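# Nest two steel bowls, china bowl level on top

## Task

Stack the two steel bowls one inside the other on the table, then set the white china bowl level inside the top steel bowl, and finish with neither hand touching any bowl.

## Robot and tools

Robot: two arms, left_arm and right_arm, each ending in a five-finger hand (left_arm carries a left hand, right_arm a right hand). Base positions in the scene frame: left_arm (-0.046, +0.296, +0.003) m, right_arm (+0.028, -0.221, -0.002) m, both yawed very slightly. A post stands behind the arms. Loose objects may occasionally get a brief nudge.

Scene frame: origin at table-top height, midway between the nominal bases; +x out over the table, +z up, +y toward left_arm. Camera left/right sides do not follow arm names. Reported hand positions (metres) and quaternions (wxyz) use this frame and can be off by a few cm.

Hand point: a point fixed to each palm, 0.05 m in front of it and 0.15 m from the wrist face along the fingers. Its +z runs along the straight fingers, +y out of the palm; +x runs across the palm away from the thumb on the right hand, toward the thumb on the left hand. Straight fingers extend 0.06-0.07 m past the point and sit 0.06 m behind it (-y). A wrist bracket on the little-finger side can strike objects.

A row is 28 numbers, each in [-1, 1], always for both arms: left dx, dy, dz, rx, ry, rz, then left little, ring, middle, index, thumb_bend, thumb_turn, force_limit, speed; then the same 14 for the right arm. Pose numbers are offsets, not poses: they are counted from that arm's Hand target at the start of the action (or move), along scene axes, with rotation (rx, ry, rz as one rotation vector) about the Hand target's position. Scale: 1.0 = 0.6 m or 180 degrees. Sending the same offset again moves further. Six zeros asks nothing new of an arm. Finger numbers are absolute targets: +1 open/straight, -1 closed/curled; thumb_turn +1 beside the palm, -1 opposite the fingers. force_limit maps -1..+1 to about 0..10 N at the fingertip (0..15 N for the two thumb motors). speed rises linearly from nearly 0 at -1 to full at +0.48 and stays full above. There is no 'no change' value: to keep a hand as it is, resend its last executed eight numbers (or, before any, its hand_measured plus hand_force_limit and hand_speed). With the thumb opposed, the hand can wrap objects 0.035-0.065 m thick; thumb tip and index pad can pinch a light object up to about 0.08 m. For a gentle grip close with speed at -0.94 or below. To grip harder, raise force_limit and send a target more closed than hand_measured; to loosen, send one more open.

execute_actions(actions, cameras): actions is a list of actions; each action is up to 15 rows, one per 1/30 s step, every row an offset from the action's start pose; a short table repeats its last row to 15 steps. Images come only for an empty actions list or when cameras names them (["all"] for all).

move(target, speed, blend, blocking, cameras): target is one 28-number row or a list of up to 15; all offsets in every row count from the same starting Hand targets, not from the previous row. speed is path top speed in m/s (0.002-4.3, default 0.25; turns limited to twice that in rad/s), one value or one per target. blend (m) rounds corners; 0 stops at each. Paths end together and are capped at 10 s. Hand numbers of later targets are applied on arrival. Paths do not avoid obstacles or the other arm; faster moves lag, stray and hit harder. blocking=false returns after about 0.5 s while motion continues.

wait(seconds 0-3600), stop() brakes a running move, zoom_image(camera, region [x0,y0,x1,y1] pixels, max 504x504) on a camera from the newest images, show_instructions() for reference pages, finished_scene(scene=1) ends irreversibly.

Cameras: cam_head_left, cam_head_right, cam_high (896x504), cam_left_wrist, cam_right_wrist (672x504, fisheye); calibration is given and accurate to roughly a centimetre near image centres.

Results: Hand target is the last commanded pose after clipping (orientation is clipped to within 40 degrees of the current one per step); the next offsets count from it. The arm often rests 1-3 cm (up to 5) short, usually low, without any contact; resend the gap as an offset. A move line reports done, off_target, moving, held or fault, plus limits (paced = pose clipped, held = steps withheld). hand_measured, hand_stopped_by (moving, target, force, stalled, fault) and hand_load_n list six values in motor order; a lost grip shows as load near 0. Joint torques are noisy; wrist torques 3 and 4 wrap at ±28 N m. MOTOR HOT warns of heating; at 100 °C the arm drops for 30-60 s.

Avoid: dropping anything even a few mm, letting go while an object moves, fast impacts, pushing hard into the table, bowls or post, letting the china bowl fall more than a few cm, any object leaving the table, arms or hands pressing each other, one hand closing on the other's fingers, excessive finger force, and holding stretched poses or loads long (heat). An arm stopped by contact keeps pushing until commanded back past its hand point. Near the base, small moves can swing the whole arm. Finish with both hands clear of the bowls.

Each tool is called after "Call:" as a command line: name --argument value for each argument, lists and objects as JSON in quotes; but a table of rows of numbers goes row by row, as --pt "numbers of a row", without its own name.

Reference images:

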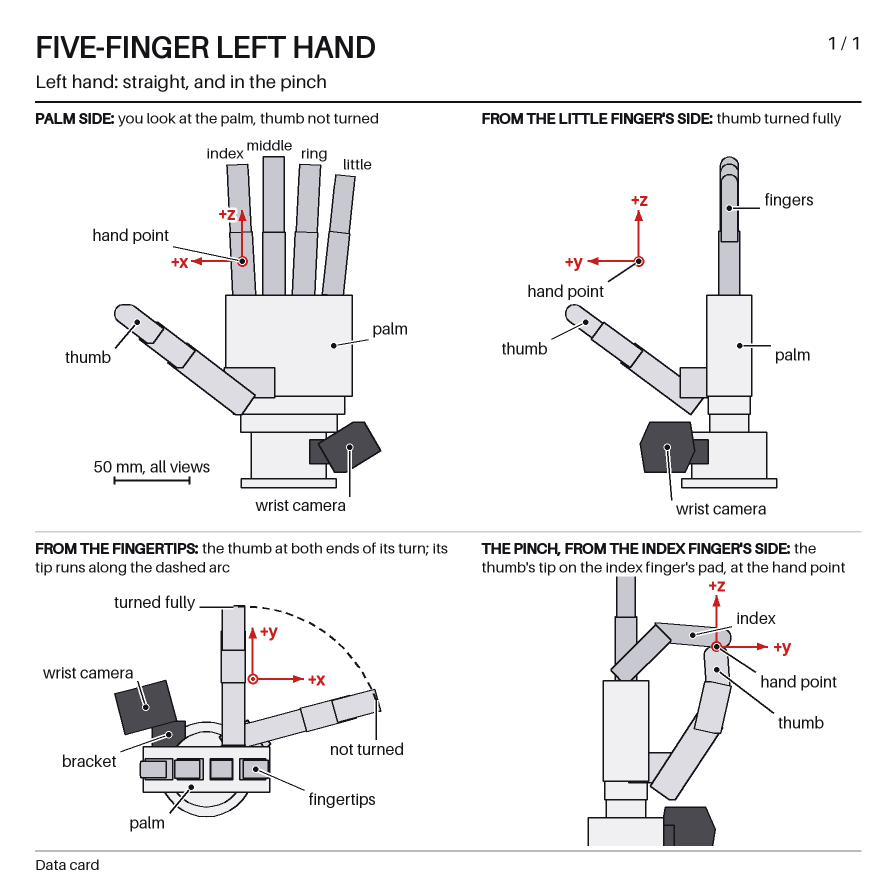

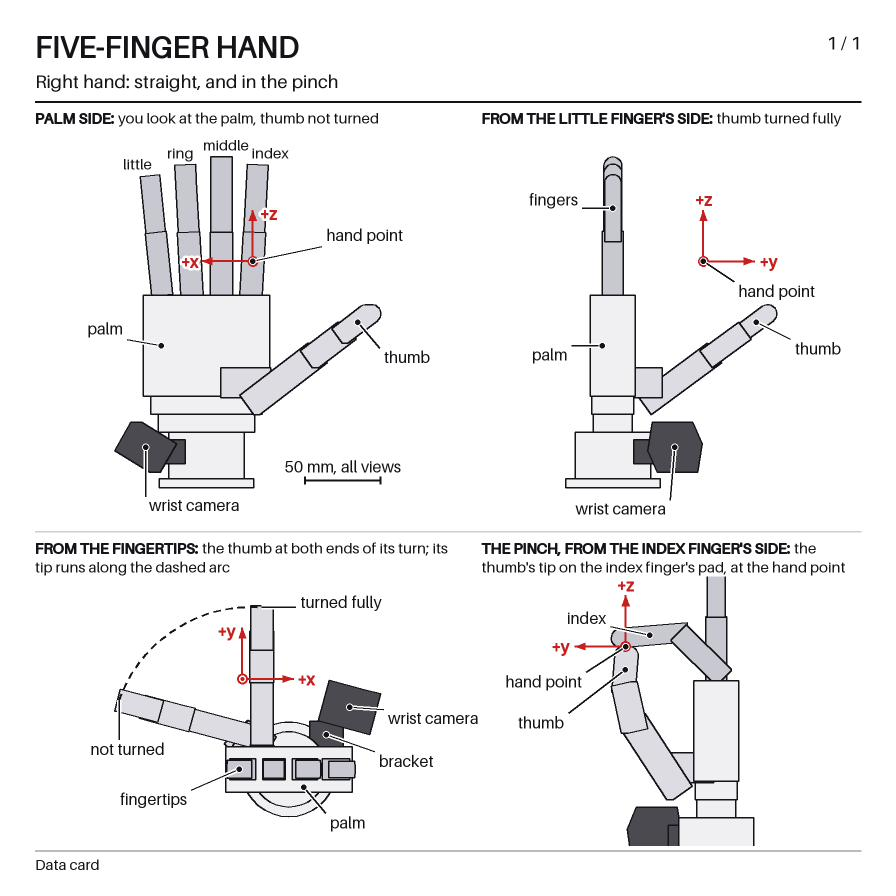

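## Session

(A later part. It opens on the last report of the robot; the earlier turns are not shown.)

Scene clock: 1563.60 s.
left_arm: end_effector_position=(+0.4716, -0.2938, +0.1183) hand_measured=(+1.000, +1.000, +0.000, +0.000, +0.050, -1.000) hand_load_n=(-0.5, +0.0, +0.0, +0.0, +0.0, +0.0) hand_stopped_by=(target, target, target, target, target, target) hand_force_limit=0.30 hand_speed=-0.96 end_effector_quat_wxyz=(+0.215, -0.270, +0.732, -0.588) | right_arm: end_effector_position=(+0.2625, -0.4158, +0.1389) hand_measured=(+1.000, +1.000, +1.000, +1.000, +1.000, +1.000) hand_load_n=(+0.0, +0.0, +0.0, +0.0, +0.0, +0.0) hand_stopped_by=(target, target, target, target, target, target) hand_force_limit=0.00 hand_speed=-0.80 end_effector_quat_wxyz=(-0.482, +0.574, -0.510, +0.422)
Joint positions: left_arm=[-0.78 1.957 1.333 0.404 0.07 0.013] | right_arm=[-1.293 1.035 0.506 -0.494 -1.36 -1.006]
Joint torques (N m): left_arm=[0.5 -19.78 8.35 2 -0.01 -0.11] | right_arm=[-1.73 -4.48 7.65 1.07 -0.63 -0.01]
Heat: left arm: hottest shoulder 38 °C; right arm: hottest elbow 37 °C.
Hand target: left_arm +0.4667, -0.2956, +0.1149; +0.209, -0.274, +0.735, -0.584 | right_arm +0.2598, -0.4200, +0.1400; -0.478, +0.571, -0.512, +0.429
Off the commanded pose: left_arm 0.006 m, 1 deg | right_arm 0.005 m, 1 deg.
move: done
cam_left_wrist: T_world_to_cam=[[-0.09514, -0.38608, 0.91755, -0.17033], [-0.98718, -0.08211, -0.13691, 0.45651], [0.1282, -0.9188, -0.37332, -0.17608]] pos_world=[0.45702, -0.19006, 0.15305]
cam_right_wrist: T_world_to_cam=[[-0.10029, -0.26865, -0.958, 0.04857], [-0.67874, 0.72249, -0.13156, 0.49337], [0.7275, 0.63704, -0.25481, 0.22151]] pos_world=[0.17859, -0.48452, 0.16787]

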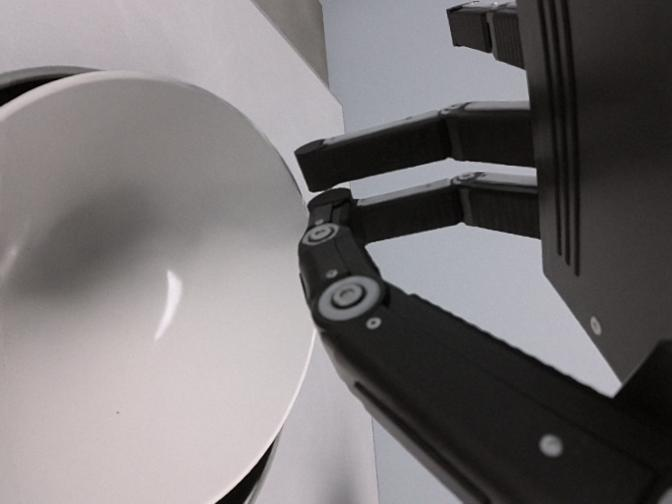

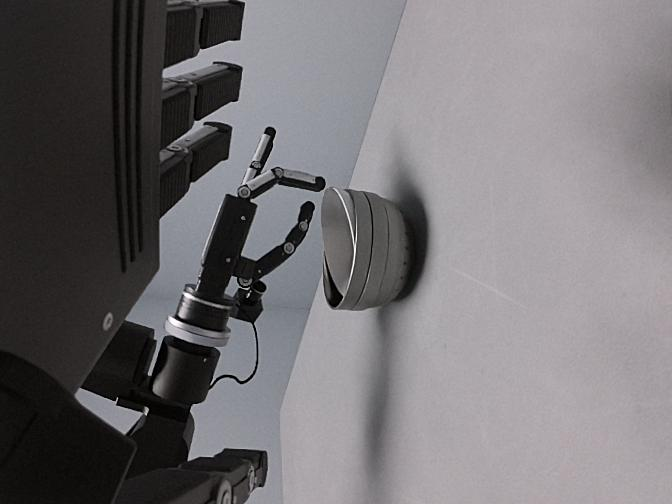

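Call:
move --pt "0 0 0.10 0 0 0 1 1 0.3 0.3 0.3 -1 0.0 0.0 0 0 0 0 0 0 1 1 1 1 1 1 0 -0.8" --pt "-0.0217 0.0385 0.12 0.0213 0.0179 0 1 1 1 1 1 1 0.0 0.0 0 0 0 0 0 0 1 1 1 1 1 1 0 -0.8" --speed 0.1 --cameras '["all"]'

Call:
zoom_image --camera "cam_right_wrist" --region '[240, 150, 440, 340]'

Call:
zoom_image --camera "cam_high" --region '[350, 310, 470, 430]'

Scene clock: 1627.03 s.
left_arm: end_effector_position=(+0.4457, -0.2685, +0.1765) hand_measured=(+1.000, +1.000, +1.000, +1.000, +1.000, +1.000) hand_load_n=(+0.0, +0.0, +0.0, +0.0, +0.0, +0.0) hand_stopped_by=(target, target, target, target, target, target) hand_force_limit=0.00 hand_speed=0.00 end_effector_quat_wxyz=(+0.196, -0.283, +0.762, -0.548) | right_arm: end_effector_position=(+0.2625, -0.4158, +0.1389) hand_measured=(+1.000, +1.000, +1.000, +1.000, +1.000, +1.000) hand_load_n=(+0.0, +0.0, +0.0, -0.5, +0.0, +0.0) hand_stopped_by=(target, target, target, target, target, target) hand_force_limit=0.00 hand_speed=-0.80 end_effector_quat_wxyz=(-0.482, +0.574, -0.510, +0.422)
Joint positions: left_arm=[-0.78 1.795 1.343 0.123 0.073 0.013] | right_arm=[-1.293 1.035 0.506 -0.494 -1.36 -1.006]
Joint torques (N m): left_arm=[1.38 -17.96 11.66 1.8 0.15 -0.05] | right_arm=[-1.73 -4.25 7.68 1.07 -0.63 -0.04]
Heat: left arm: hottest shoulder 37 °C; right arm: hottest elbow 37 °C.
Hand target: left_arm +0.4537, -0.2724, +0.1866; +0.198, -0.283, +0.760, -0.551 | right_arm +0.2598, -0.4200, +0.1400; -0.478, +0.571, -0.512, +0.429
Off the commanded pose: left_arm 0.014 m, 1 deg | right_arm 0.005 m, 1 deg.
move: off_target (left_arm); target 2's new numbers were sent with left_arm's hand 0.014 m and 1 deg from that target
cam_left_wrist: T_world_to_cam=[[-0.02566, -0.45687, 0.88916, -0.26132], [-0.99538, -0.07061, -0.06501, 0.43509], [0.09248, -0.88672, -0.45295, -0.08921]] pos_world=[0.43463, -0.16778, 0.22023]
cam_right_wrist: T_world_to_cam=[[-0.10029, -0.26865, -0.958, 0.04857], [-0.67874, 0.72249, -0.13156, 0.49337], [0.7275, 0.63704, -0.25481, 0.22151]] pos_world=[0.17859, -0.48452, 0.16787]

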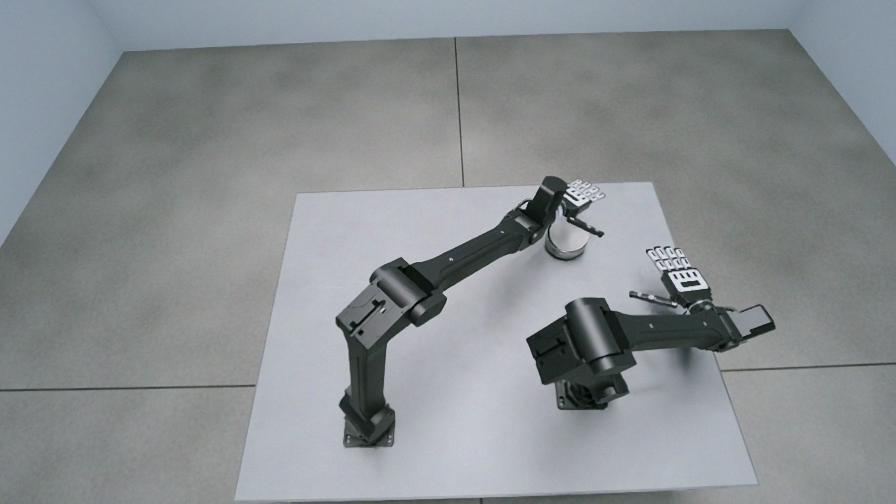

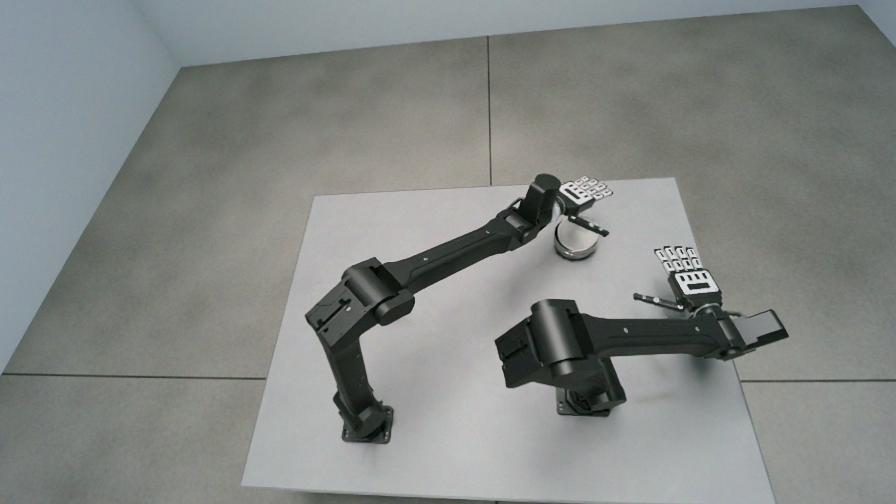

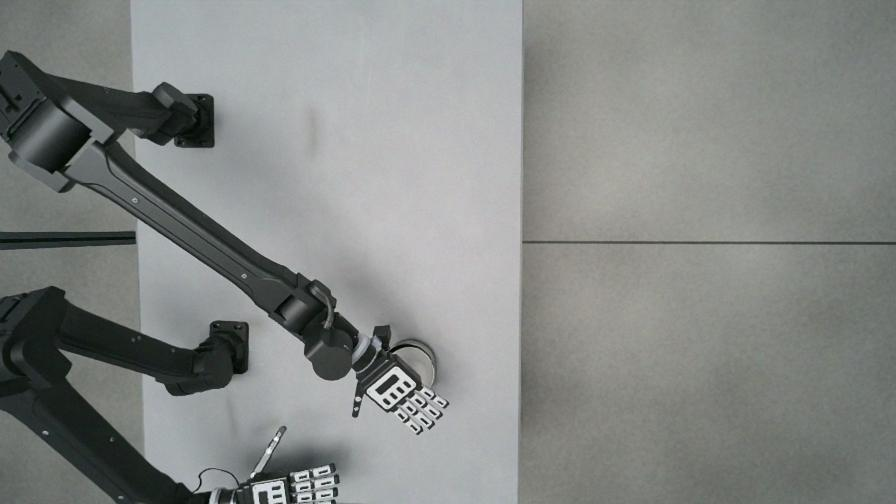

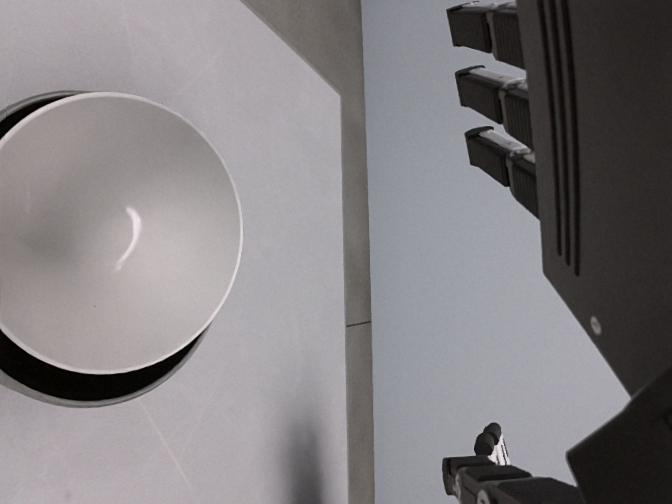

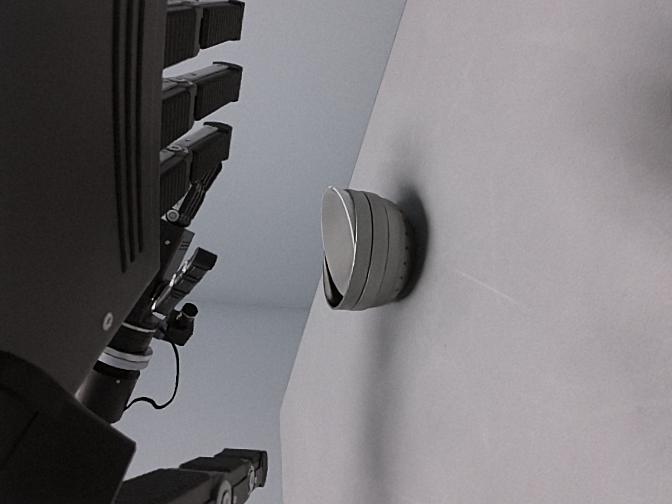

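Scaled by 2.520 from the camera's image (finer frame: 960x720).

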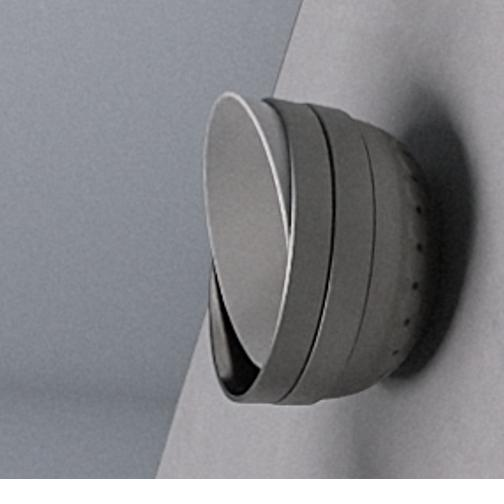

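Scaled by 4.200.

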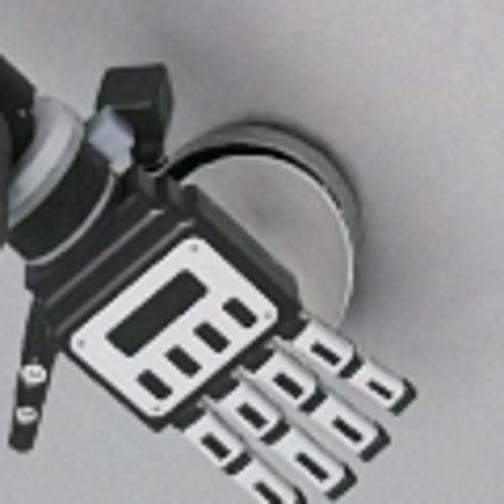

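Call:
zoom_image --camera "cam_head_left" --region '[520, 170, 620, 280]'

Call:
zoom_image --camera "cam_head_right" --region '[530, 170, 630, 280]'

Call:
zoom_image --camera "cam_left_wrist" --region '[0, 60, 300, 440]'

Scaled by 4.582.

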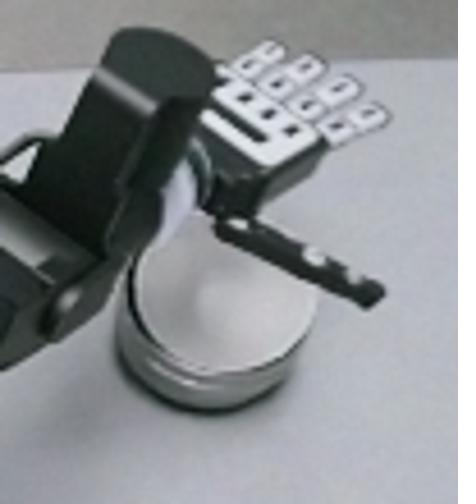

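Scaled by 4.582.

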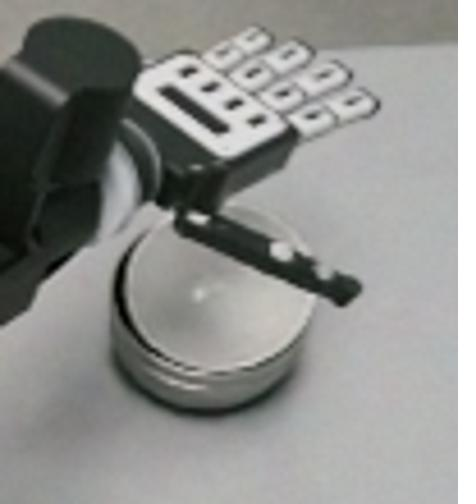

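Scaled by 1.326 from the camera's image (finer frame: 960x720).

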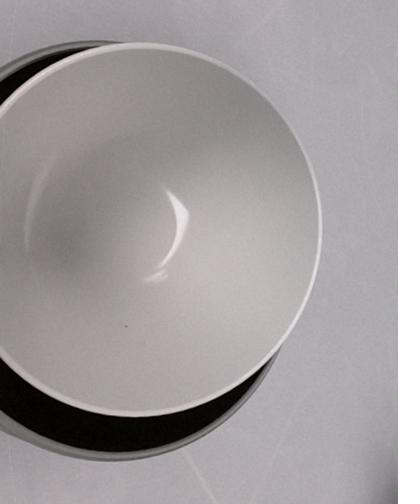

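Call:
move --target '[0.004,0.004,-0.155,0,0,0, 1,1,1,1,1,1,0.0,0.0, 0,0,0,0,0,0, 1,1,1,1,1,1,0,-0.8]' --speed 0.1 --cameras '["cam_head_right","cam_left_wrist","cam_right_wrist"]'

Call:
zoom_image --camera "cam_right_wrist" --region '[200, 120, 440, 340]'

Call:
zoom_image --camera "cam_head_right" --region '[530, 170, 630, 280]'

Scene clock: 1708.60 s.
left_arm: end_effector_position=(+0.4493, -0.2736, +0.1054) hand_measured=(+1.000, +1.000, +1.000, +1.000, +1.000, +1.000) hand_load_n=(+0.0, +0.0, -0.5, +0.0, +0.5, -0.5) hand_stopped_by=(target, target, target, target, target, target) hand_force_limit=0.00 hand_speed=0.00 end_effector_quat_wxyz=(+0.196, -0.280, +0.760, -0.552) | right_arm: end_effector_position=(+0.2625, -0.4158, +0.1389) hand_measured=(+1.000, +1.000, +1.000, +1.000, +1.000, +1.000) hand_load_n=(+0.0, +0.0, +0.0, +0.0, +0.0, +0.0) hand_stopped_by=(target, target, target, target, target, target) hand_force_limit=0.00 hand_speed=-0.80 end_effector_quat_wxyz=(-0.482, +0.574, -0.510, +0.422)
Joint positions: left_arm=[-0.78 1.905 1.284 0.302 0.079 0.013] | right_arm=[-1.293 1.035 0.506 -0.494 -1.36 -1.006]
Joint torques (N m): left_arm=[1.9 -17.55 8.32 3.45 0.17 -0.03] | right_arm=[-1.2 -4.13 7.65 1.16 -0.64 -0.01]
Heat: left arm: hottest elbow 40 °C; right arm: hottest elbow 37 °C.
Hand target: left_arm +0.4560, -0.2700, +0.0935; +0.198, -0.283, +0.760, -0.551 | right_arm +0.2598, -0.4200, +0.1400; -0.478, +0.571, -0.512, +0.429
Off the commanded pose: left_arm 0.014 m, 0 deg | right_arm 0.005 m, 1 deg.
move: off_target (left_arm)
cam_left_wrist: T_world_to_cam=[[-0.03352, -0.44883, 0.89299, -0.19503], [-0.99531, -0.06614, -0.0706, 0.43542], [0.09075, -0.89116, -0.44451, -0.12765]] pos_world=[0.43842, -0.1725, 0.14816]
cam_right_wrist: T_world_to_cam=[[-0.10029, -0.26865, -0.958, 0.04857], [-0.67874, 0.72249, -0.13156, 0.49337], [0.7275, 0.63704, -0.25481, 0.22151]] pos_world=[0.17859, -0.48452, 0.16787]

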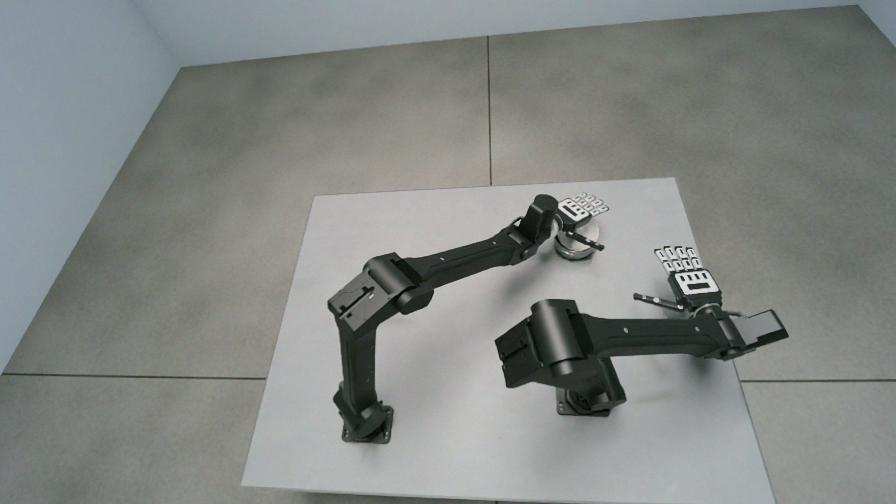

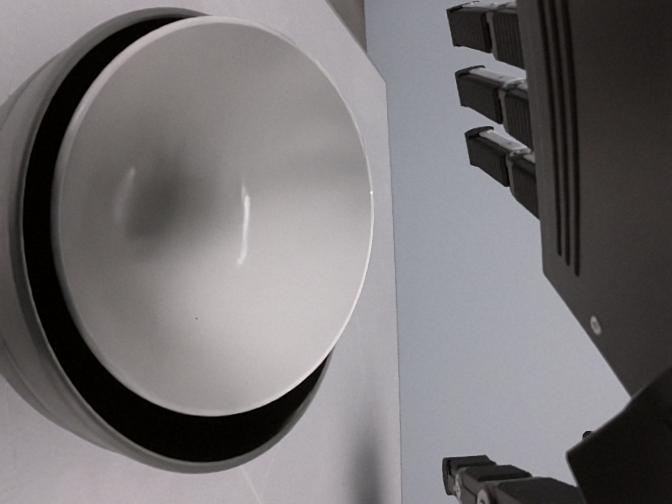

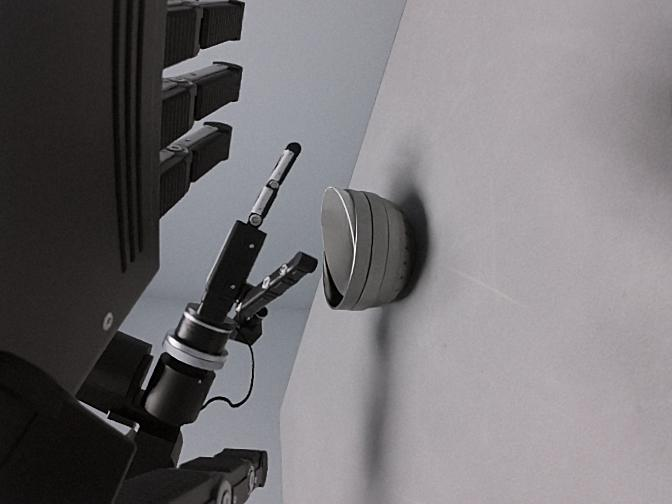

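Scaled by 2.100 from the camera's image (finer frame: 960x720).

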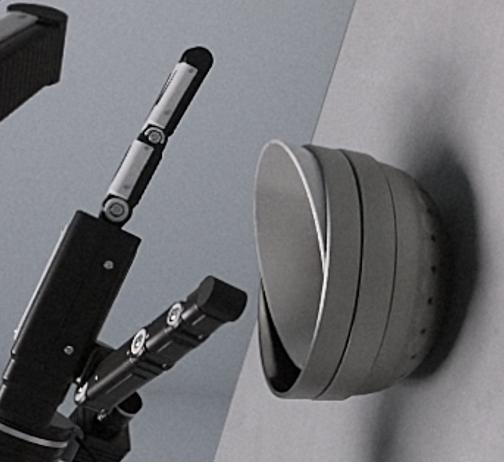

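Scaled by 4.582.

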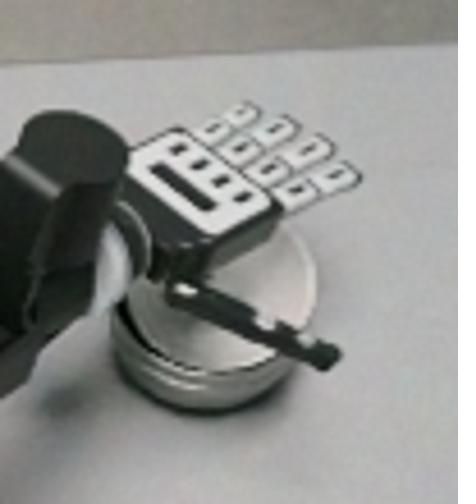

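Call:
move --target '[-0.012,0.014,-0.058,0,0,0, 1,1,1,1,1,1,0.0,0.0, 0,0,0,0,0,0, 1,1,1,1,1,1,0,-0.8]' --speed 0.06 --cameras '["cam_head_right","cam_left_wrist","cam_right_wrist"]'

Call:
zoom_image --camera "cam_right_wrist" --region '[200, 120, 440, 340]'

Scene clock: 1730.93 s.
left_arm: end_effector_position=(+0.4427, -0.2668, +0.0724) hand_measured=(+1.000, +1.000, +1.000, +1.000, +1.000, +1.000) hand_load_n=(+0.0, +0.0, +0.0, +0.0, +0.0, +0.0) hand_stopped_by=(target, target, target, target, target, target) hand_force_limit=0.00 hand_speed=0.00 end_effector_quat_wxyz=(+0.196, -0.280, +0.759, -0.554) | right_arm: end_effector_position=(+0.2625, -0.4158, +0.1389) hand_measured=(+1.000, +1.000, +1.000, +1.000, +1.000, +1.000) hand_load_n=(+0.0, +0.0, +0.0, +0.0, +0.0, +0.0) hand_stopped_by=(target, target, target, target, target, target) hand_force_limit=0.00 hand_speed=-0.80 end_effector_quat_wxyz=(-0.482, +0.574, -0.510, +0.422)
Joint positions: left_arm=[-0.779 1.939 1.227 0.395 0.08 0.013] | right_arm=[-1.293 1.035 0.506 -0.494 -1.36 -1.006]
Joint torques (N m): left_arm=[1.96 -17.38 7.69 3.47 0.16 -0.03] | right_arm=[-1.85 -3.96 7.62 1.24 -0.62 0]
Heat: left arm: hottest elbow 38 °C; right arm: hottest elbow 37 °C.
Hand target: left_arm +0.4490, -0.2617, +0.0590; +0.198, -0.283, +0.760, -0.551 | right_arm +0.2598, -0.4200, +0.1400; -0.478, +0.571, -0.512, +0.429
Off the commanded pose: left_arm 0.016 m, 1 deg | right_arm 0.005 m, 1 deg.
move: off_target (left_arm)
cam_left_wrist: T_world_to_cam=[[-0.03583, -0.44633, 0.89415, -0.16111], [-0.9952, -0.06562, -0.07264, 0.42723], [0.0911, -0.89246, -0.44183, -0.13629]] pos_world=[0.43183, -0.1655, 0.11487]
cam_right_wrist: T_world_to_cam=[[-0.10029, -0.26865, -0.958, 0.04857], [-0.67874, 0.72249, -0.13156, 0.49337], [0.7275, 0.63704, -0.25481, 0.22151]] pos_world=[0.17859, -0.48452, 0.16787]

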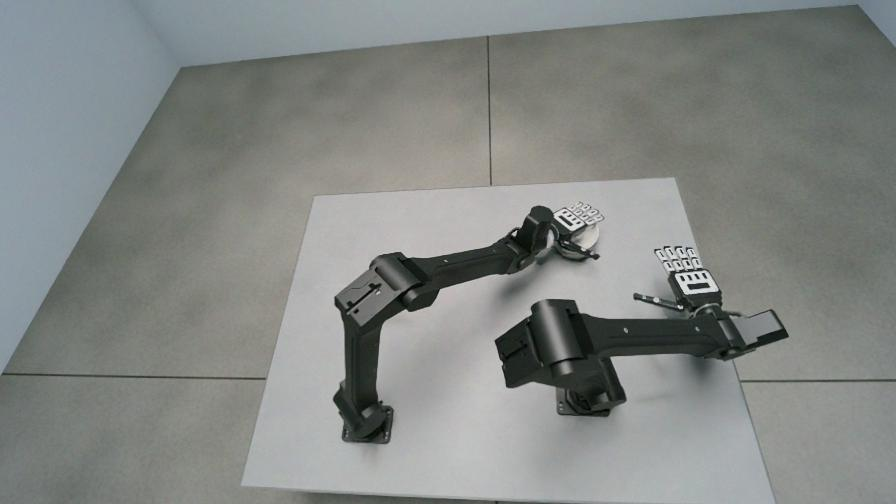

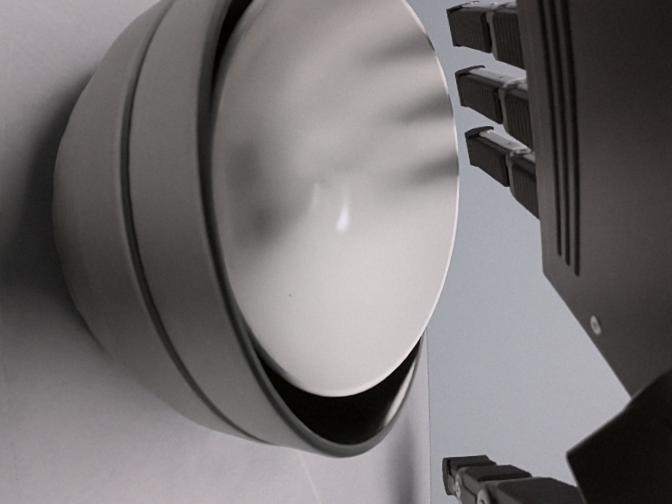

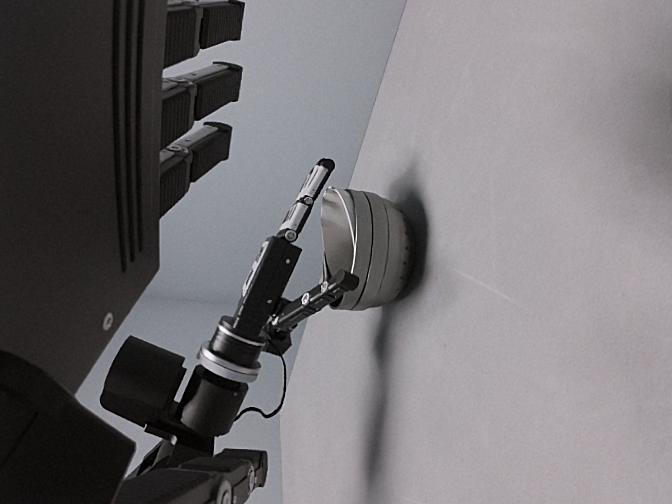

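Scaled by 2.100 from the camera's image (finer frame: 960x720).

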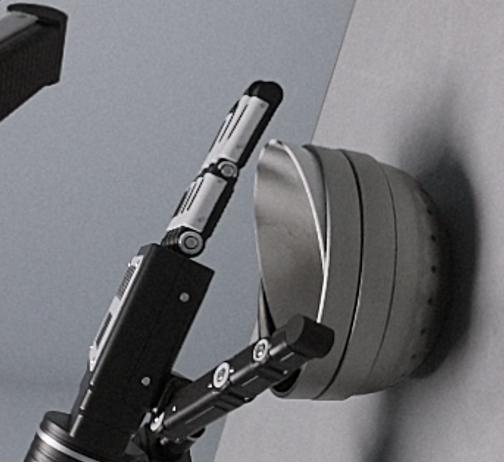

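Call:
move --target '[-0.002,0.002,-0.025,0,0,0, 1,1,1,1,1,1,0.0,0.0, 0,0,0,0,0,0, 1,1,1,1,1,1,0,-0.8]' --speed 0.04 --cameras '["cam_left_wrist","cam_right_wrist"]'

Call:
zoom_image --camera "cam_right_wrist" --region '[200, 120, 440, 340]'

Scene clock: 1749.87 s.
left_arm: end_effector_position=(+0.4423, -0.2665, +0.0611) hand_measured=(+1.000, +1.000, +1.000, +1.000, +1.000, +1.000) hand_load_n=(+0.0, +0.0, +0.0, +0.0, +0.0, -0.5) hand_stopped_by=(target, target, target, target, target, target) hand_force_limit=0.00 hand_speed=0.00 end_effector_quat_wxyz=(+0.197, -0.279, +0.758, -0.556) | right_arm: end_effector_position=(+0.2625, -0.4158, +0.1389) hand_measured=(+1.000, +1.000, +1.000, +1.000, +1.000, +1.000) hand_load_n=(+0.0, +0.0, +0.0, +0.0, +0.0, +0.0) hand_stopped_by=(target, target, target, target, target, target) hand_force_limit=0.00 hand_speed=-0.80 end_effector_quat_wxyz=(-0.482, +0.574, -0.510, +0.422)
Joint positions: left_arm=[-0.779 1.959 1.217 0.432 0.08 0.013] | right_arm=[-1.293 1.035 0.506 -0.494 -1.36 -1.006]
Joint torques (N m): left_arm=[2.02 -17.2 7.39 3.43 0.16 -0.03] | right_arm=[-1.79 -4.31 7.56 1.25 -0.63 0]
Heat: left arm: hottest shoulder 37 °C; right arm: hottest elbow 37 °C.
Hand target: left_arm +0.4477, -0.2605, +0.0441; +0.198, -0.283, +0.760, -0.551 | right_arm +0.2598, -0.4200, +0.1400; -0.478, +0.571, -0.512, +0.429
Off the commanded pose: left_arm 0.019 m, 1 deg | right_arm 0.005 m, 1 deg.
move: off_target (left_arm)
cam_left_wrist: T_world_to_cam=[[-0.03972, -0.44237, 0.89595, -0.14827], [-0.99491, -0.06558, -0.07648, 0.42619], [0.09259, -0.89443, -0.43751, -0.14251]] pos_world=[0.43133, -0.16511, 0.10309]
cam_right_wrist: T_world_to_cam=[[-0.10029, -0.26865, -0.958, 0.04857], [-0.67874, 0.72249, -0.13156, 0.49337], [0.7275, 0.63704, -0.25481, 0.22151]] pos_world=[0.17859, -0.48452, 0.16787]

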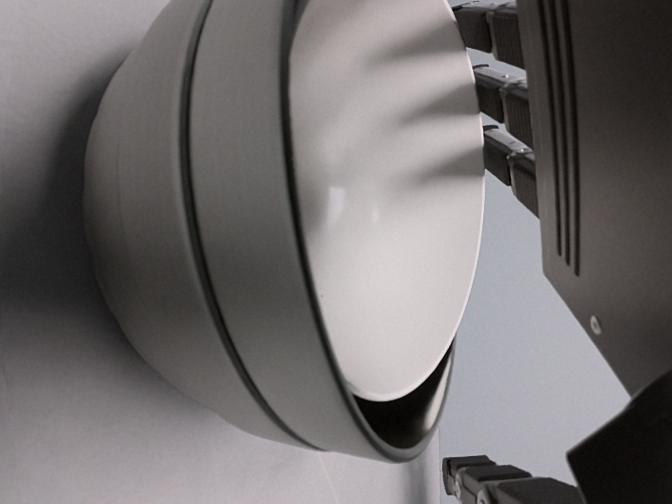

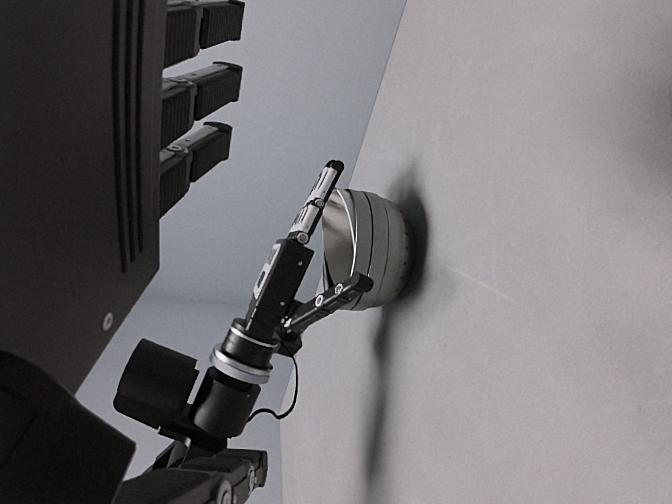

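Scaled by 2.100 from the camera's image (finer frame: 960x720).

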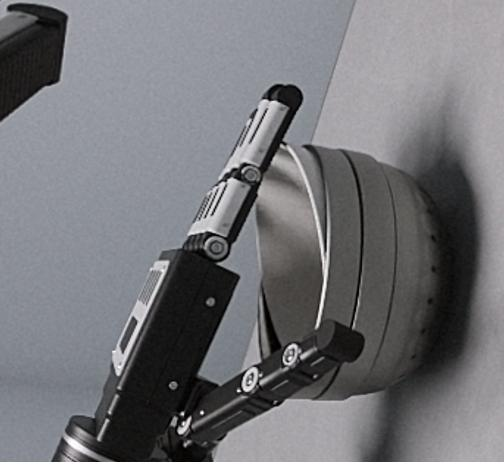

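Call:
move --target '[-0.002,0.002,-0.02,0,0,0, 1,1,1,1,1,1,0.0,0.0, 0,0,0,0,0,0, 1,1,1,1,1,1,0,-0.8]' --speed 0.04 --cameras '["cam_left_wrist","cam_right_wrist"]'

Call:
zoom_image --camera "cam_right_wrist" --region '[200, 120, 440, 340]'

Scene clock: 1757.07 s.
left_arm: end_effector_position=(+0.4427, -0.2665, +0.0533) hand_measured=(+1.000, +1.000, +1.000, +1.000, +1.000, +1.000) hand_load_n=(+0.0, +0.0, +0.0, +0.0, +0.0, +0.0) hand_stopped_by=(target, target, target, target, target, target) hand_force_limit=0.00 hand_speed=0.00 end_effector_quat_wxyz=(+0.198, -0.278, +0.756, -0.559) | right_arm: end_effector_position=(+0.2625, -0.4158, +0.1389) hand_measured=(+1.000, +1.000, +1.000, +1.000, +1.000, +1.000) hand_load_n=(+0.0, +0.0, +0.0, +0.0, +0.0, -0.5) hand_stopped_by=(target, target, target, target, target, target) hand_force_limit=0.00 hand_speed=-0.80 end_effector_quat_wxyz=(-0.482, +0.574, -0.510, +0.422)
Joint positions: left_arm=[-0.779 1.974 1.21 0.462 0.08 0.013] | right_arm=[-1.293 1.035 0.506 -0.494 -1.36 -1.006]
Joint torques (N m): left_arm=[1.96 -16.97 7.04 3.34 0.16 -0.03] | right_arm=[-1.9 -3.9 7.58 1.18 -0.66 -0.01]
Heat: left arm: hottest shoulder 37 °C; right arm: hottest elbow 37 °C.
Hand target: left_arm +0.4467, -0.2592, +0.0321; +0.198, -0.283, +0.760, -0.551 | right_arm +0.2598, -0.4200, +0.1400; -0.478, +0.571, -0.512, +0.429
Off the commanded pose: left_arm 0.023 m, 1 deg | right_arm 0.005 m, 1 deg.
move: off_target (left_arm)
cam_left_wrist: T_world_to_cam=[[-0.04433, -0.43749, 0.89813, -0.13805], [-0.99446, -0.06643, -0.08144, 0.42581], [0.09529, -0.89676, -0.43213, -0.14799]] pos_world=[0.43144, -0.16482, 0.09471]
cam_right_wrist: T_world_to_cam=[[-0.10029, -0.26865, -0.958, 0.04857], [-0.67874, 0.72249, -0.13156, 0.49337], [0.7275, 0.63704, -0.25481, 0.22151]] pos_world=[0.17859, -0.48452, 0.16787]

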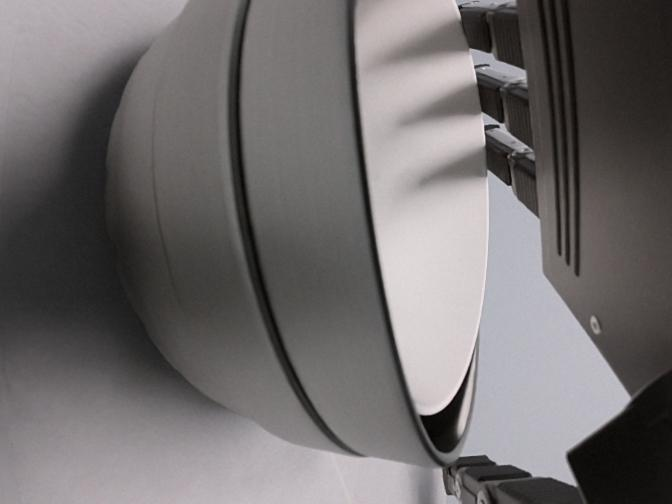

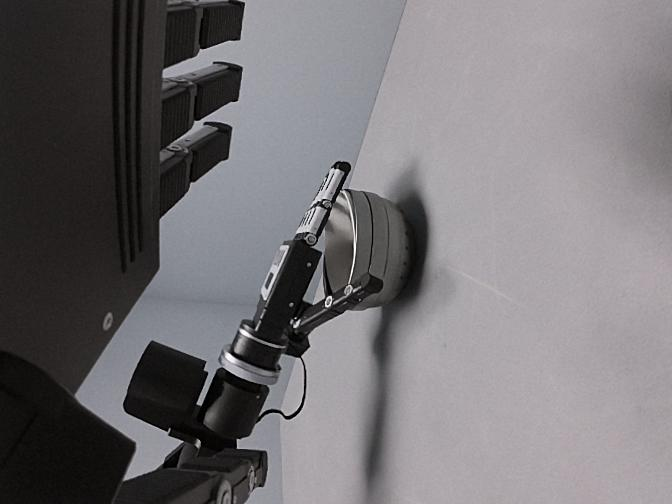

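Scaled by 2.100 from the camera's image (finer frame: 960x720).

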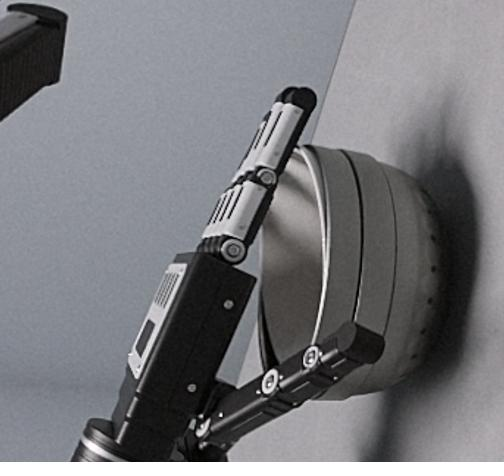

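Call:
move --target '[-0.001,0.001,-0.015,0,0,0, 1,1,1,1,1,1,0.0,0.0, 0,0,0,0,0,0, 1,1,1,1,1,1,0,-0.8]' --speed 0.04 --cameras '["cam_left_wrist","cam_right_wrist"]'

Call:
zoom_image --camera "cam_right_wrist" --region '[200, 120, 440, 340]'

Scene clock: 1771.20 s.
left_arm: end_effector_position=(+0.4426, -0.2664, +0.0466) hand_measured=(+1.000, +1.000, +1.000, +1.000, +1.000, +1.000) hand_load_n=(+0.0, +0.0, +0.0, +0.0, +0.0, -0.5) hand_stopped_by=(target, target, target, target, target, target) hand_force_limit=0.00 hand_speed=0.00 end_effector_quat_wxyz=(+0.199, -0.278, +0.754, -0.561) | right_arm: end_effector_position=(+0.2625, -0.4158, +0.1389) hand_measured=(+1.000, +1.000, +1.000, +1.000, +1.000, +1.000) hand_load_n=(+0.0, +0.0, +0.0, +0.0, +0.0, -0.5) hand_stopped_by=(target, target, target, target, target, target) hand_force_limit=0.00 hand_speed=-0.80 end_effector_quat_wxyz=(-0.482, +0.574, -0.510, +0.422)
Joint positions: left_arm=[-0.779 1.987 1.205 0.485 0.08 0.013] | right_arm=[-1.293 1.035 0.506 -0.494 -1.36 -1.006]
Joint torques (N m): left_arm=[1.96 -16.85 6.9 3.28 0.15 -0.03] | right_arm=[-1.61 -4.42 7.82 1.06 -0.63 0.02]
Heat: left arm: hottest shoulder 37 °C; right arm: hottest elbow 37 °C.
Hand target: left_arm +0.4459, -0.2586, +0.0229; +0.198, -0.283, +0.760, -0.551 | right_arm +0.2598, -0.4200, +0.1400; -0.478, +0.571, -0.512, +0.429
Off the commanded pose: left_arm 0.025 m, 1 deg | right_arm 0.005 m, 1 deg.
move: off_target (left_arm)
cam_left_wrist: T_world_to_cam=[[-0.04717, -0.43457, 0.8994, -0.13009], [-0.9942, -0.06671, -0.08438, 0.42516], [0.09666, -0.89816, -0.4289, -0.15191]] pos_world=[0.43124, -0.16462, 0.08772]
cam_right_wrist: T_world_to_cam=[[-0.10029, -0.26865, -0.958, 0.04857], [-0.67874, 0.72249, -0.13156, 0.49337], [0.7275, 0.63704, -0.25481, 0.22151]] pos_world=[0.17859, -0.48452, 0.16787]

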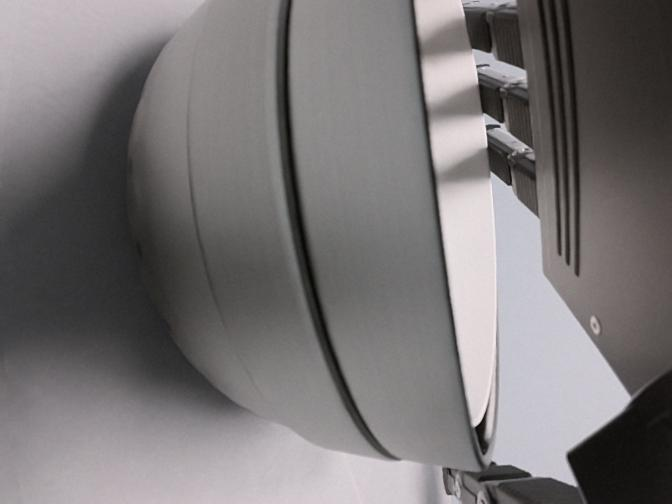

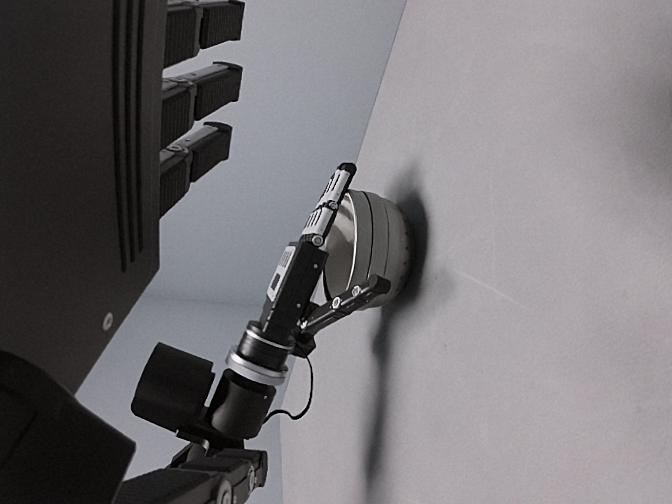

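Scaled by 2.100 from the camera's image (finer frame: 960x720).

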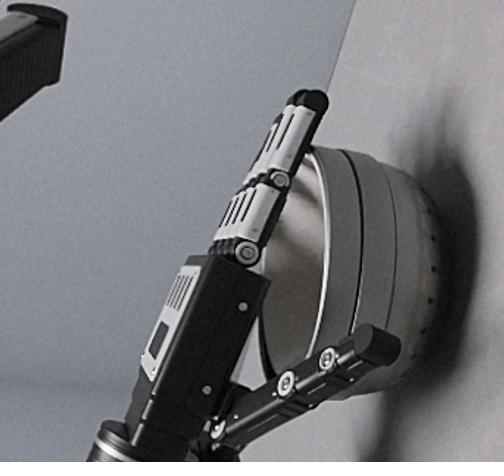

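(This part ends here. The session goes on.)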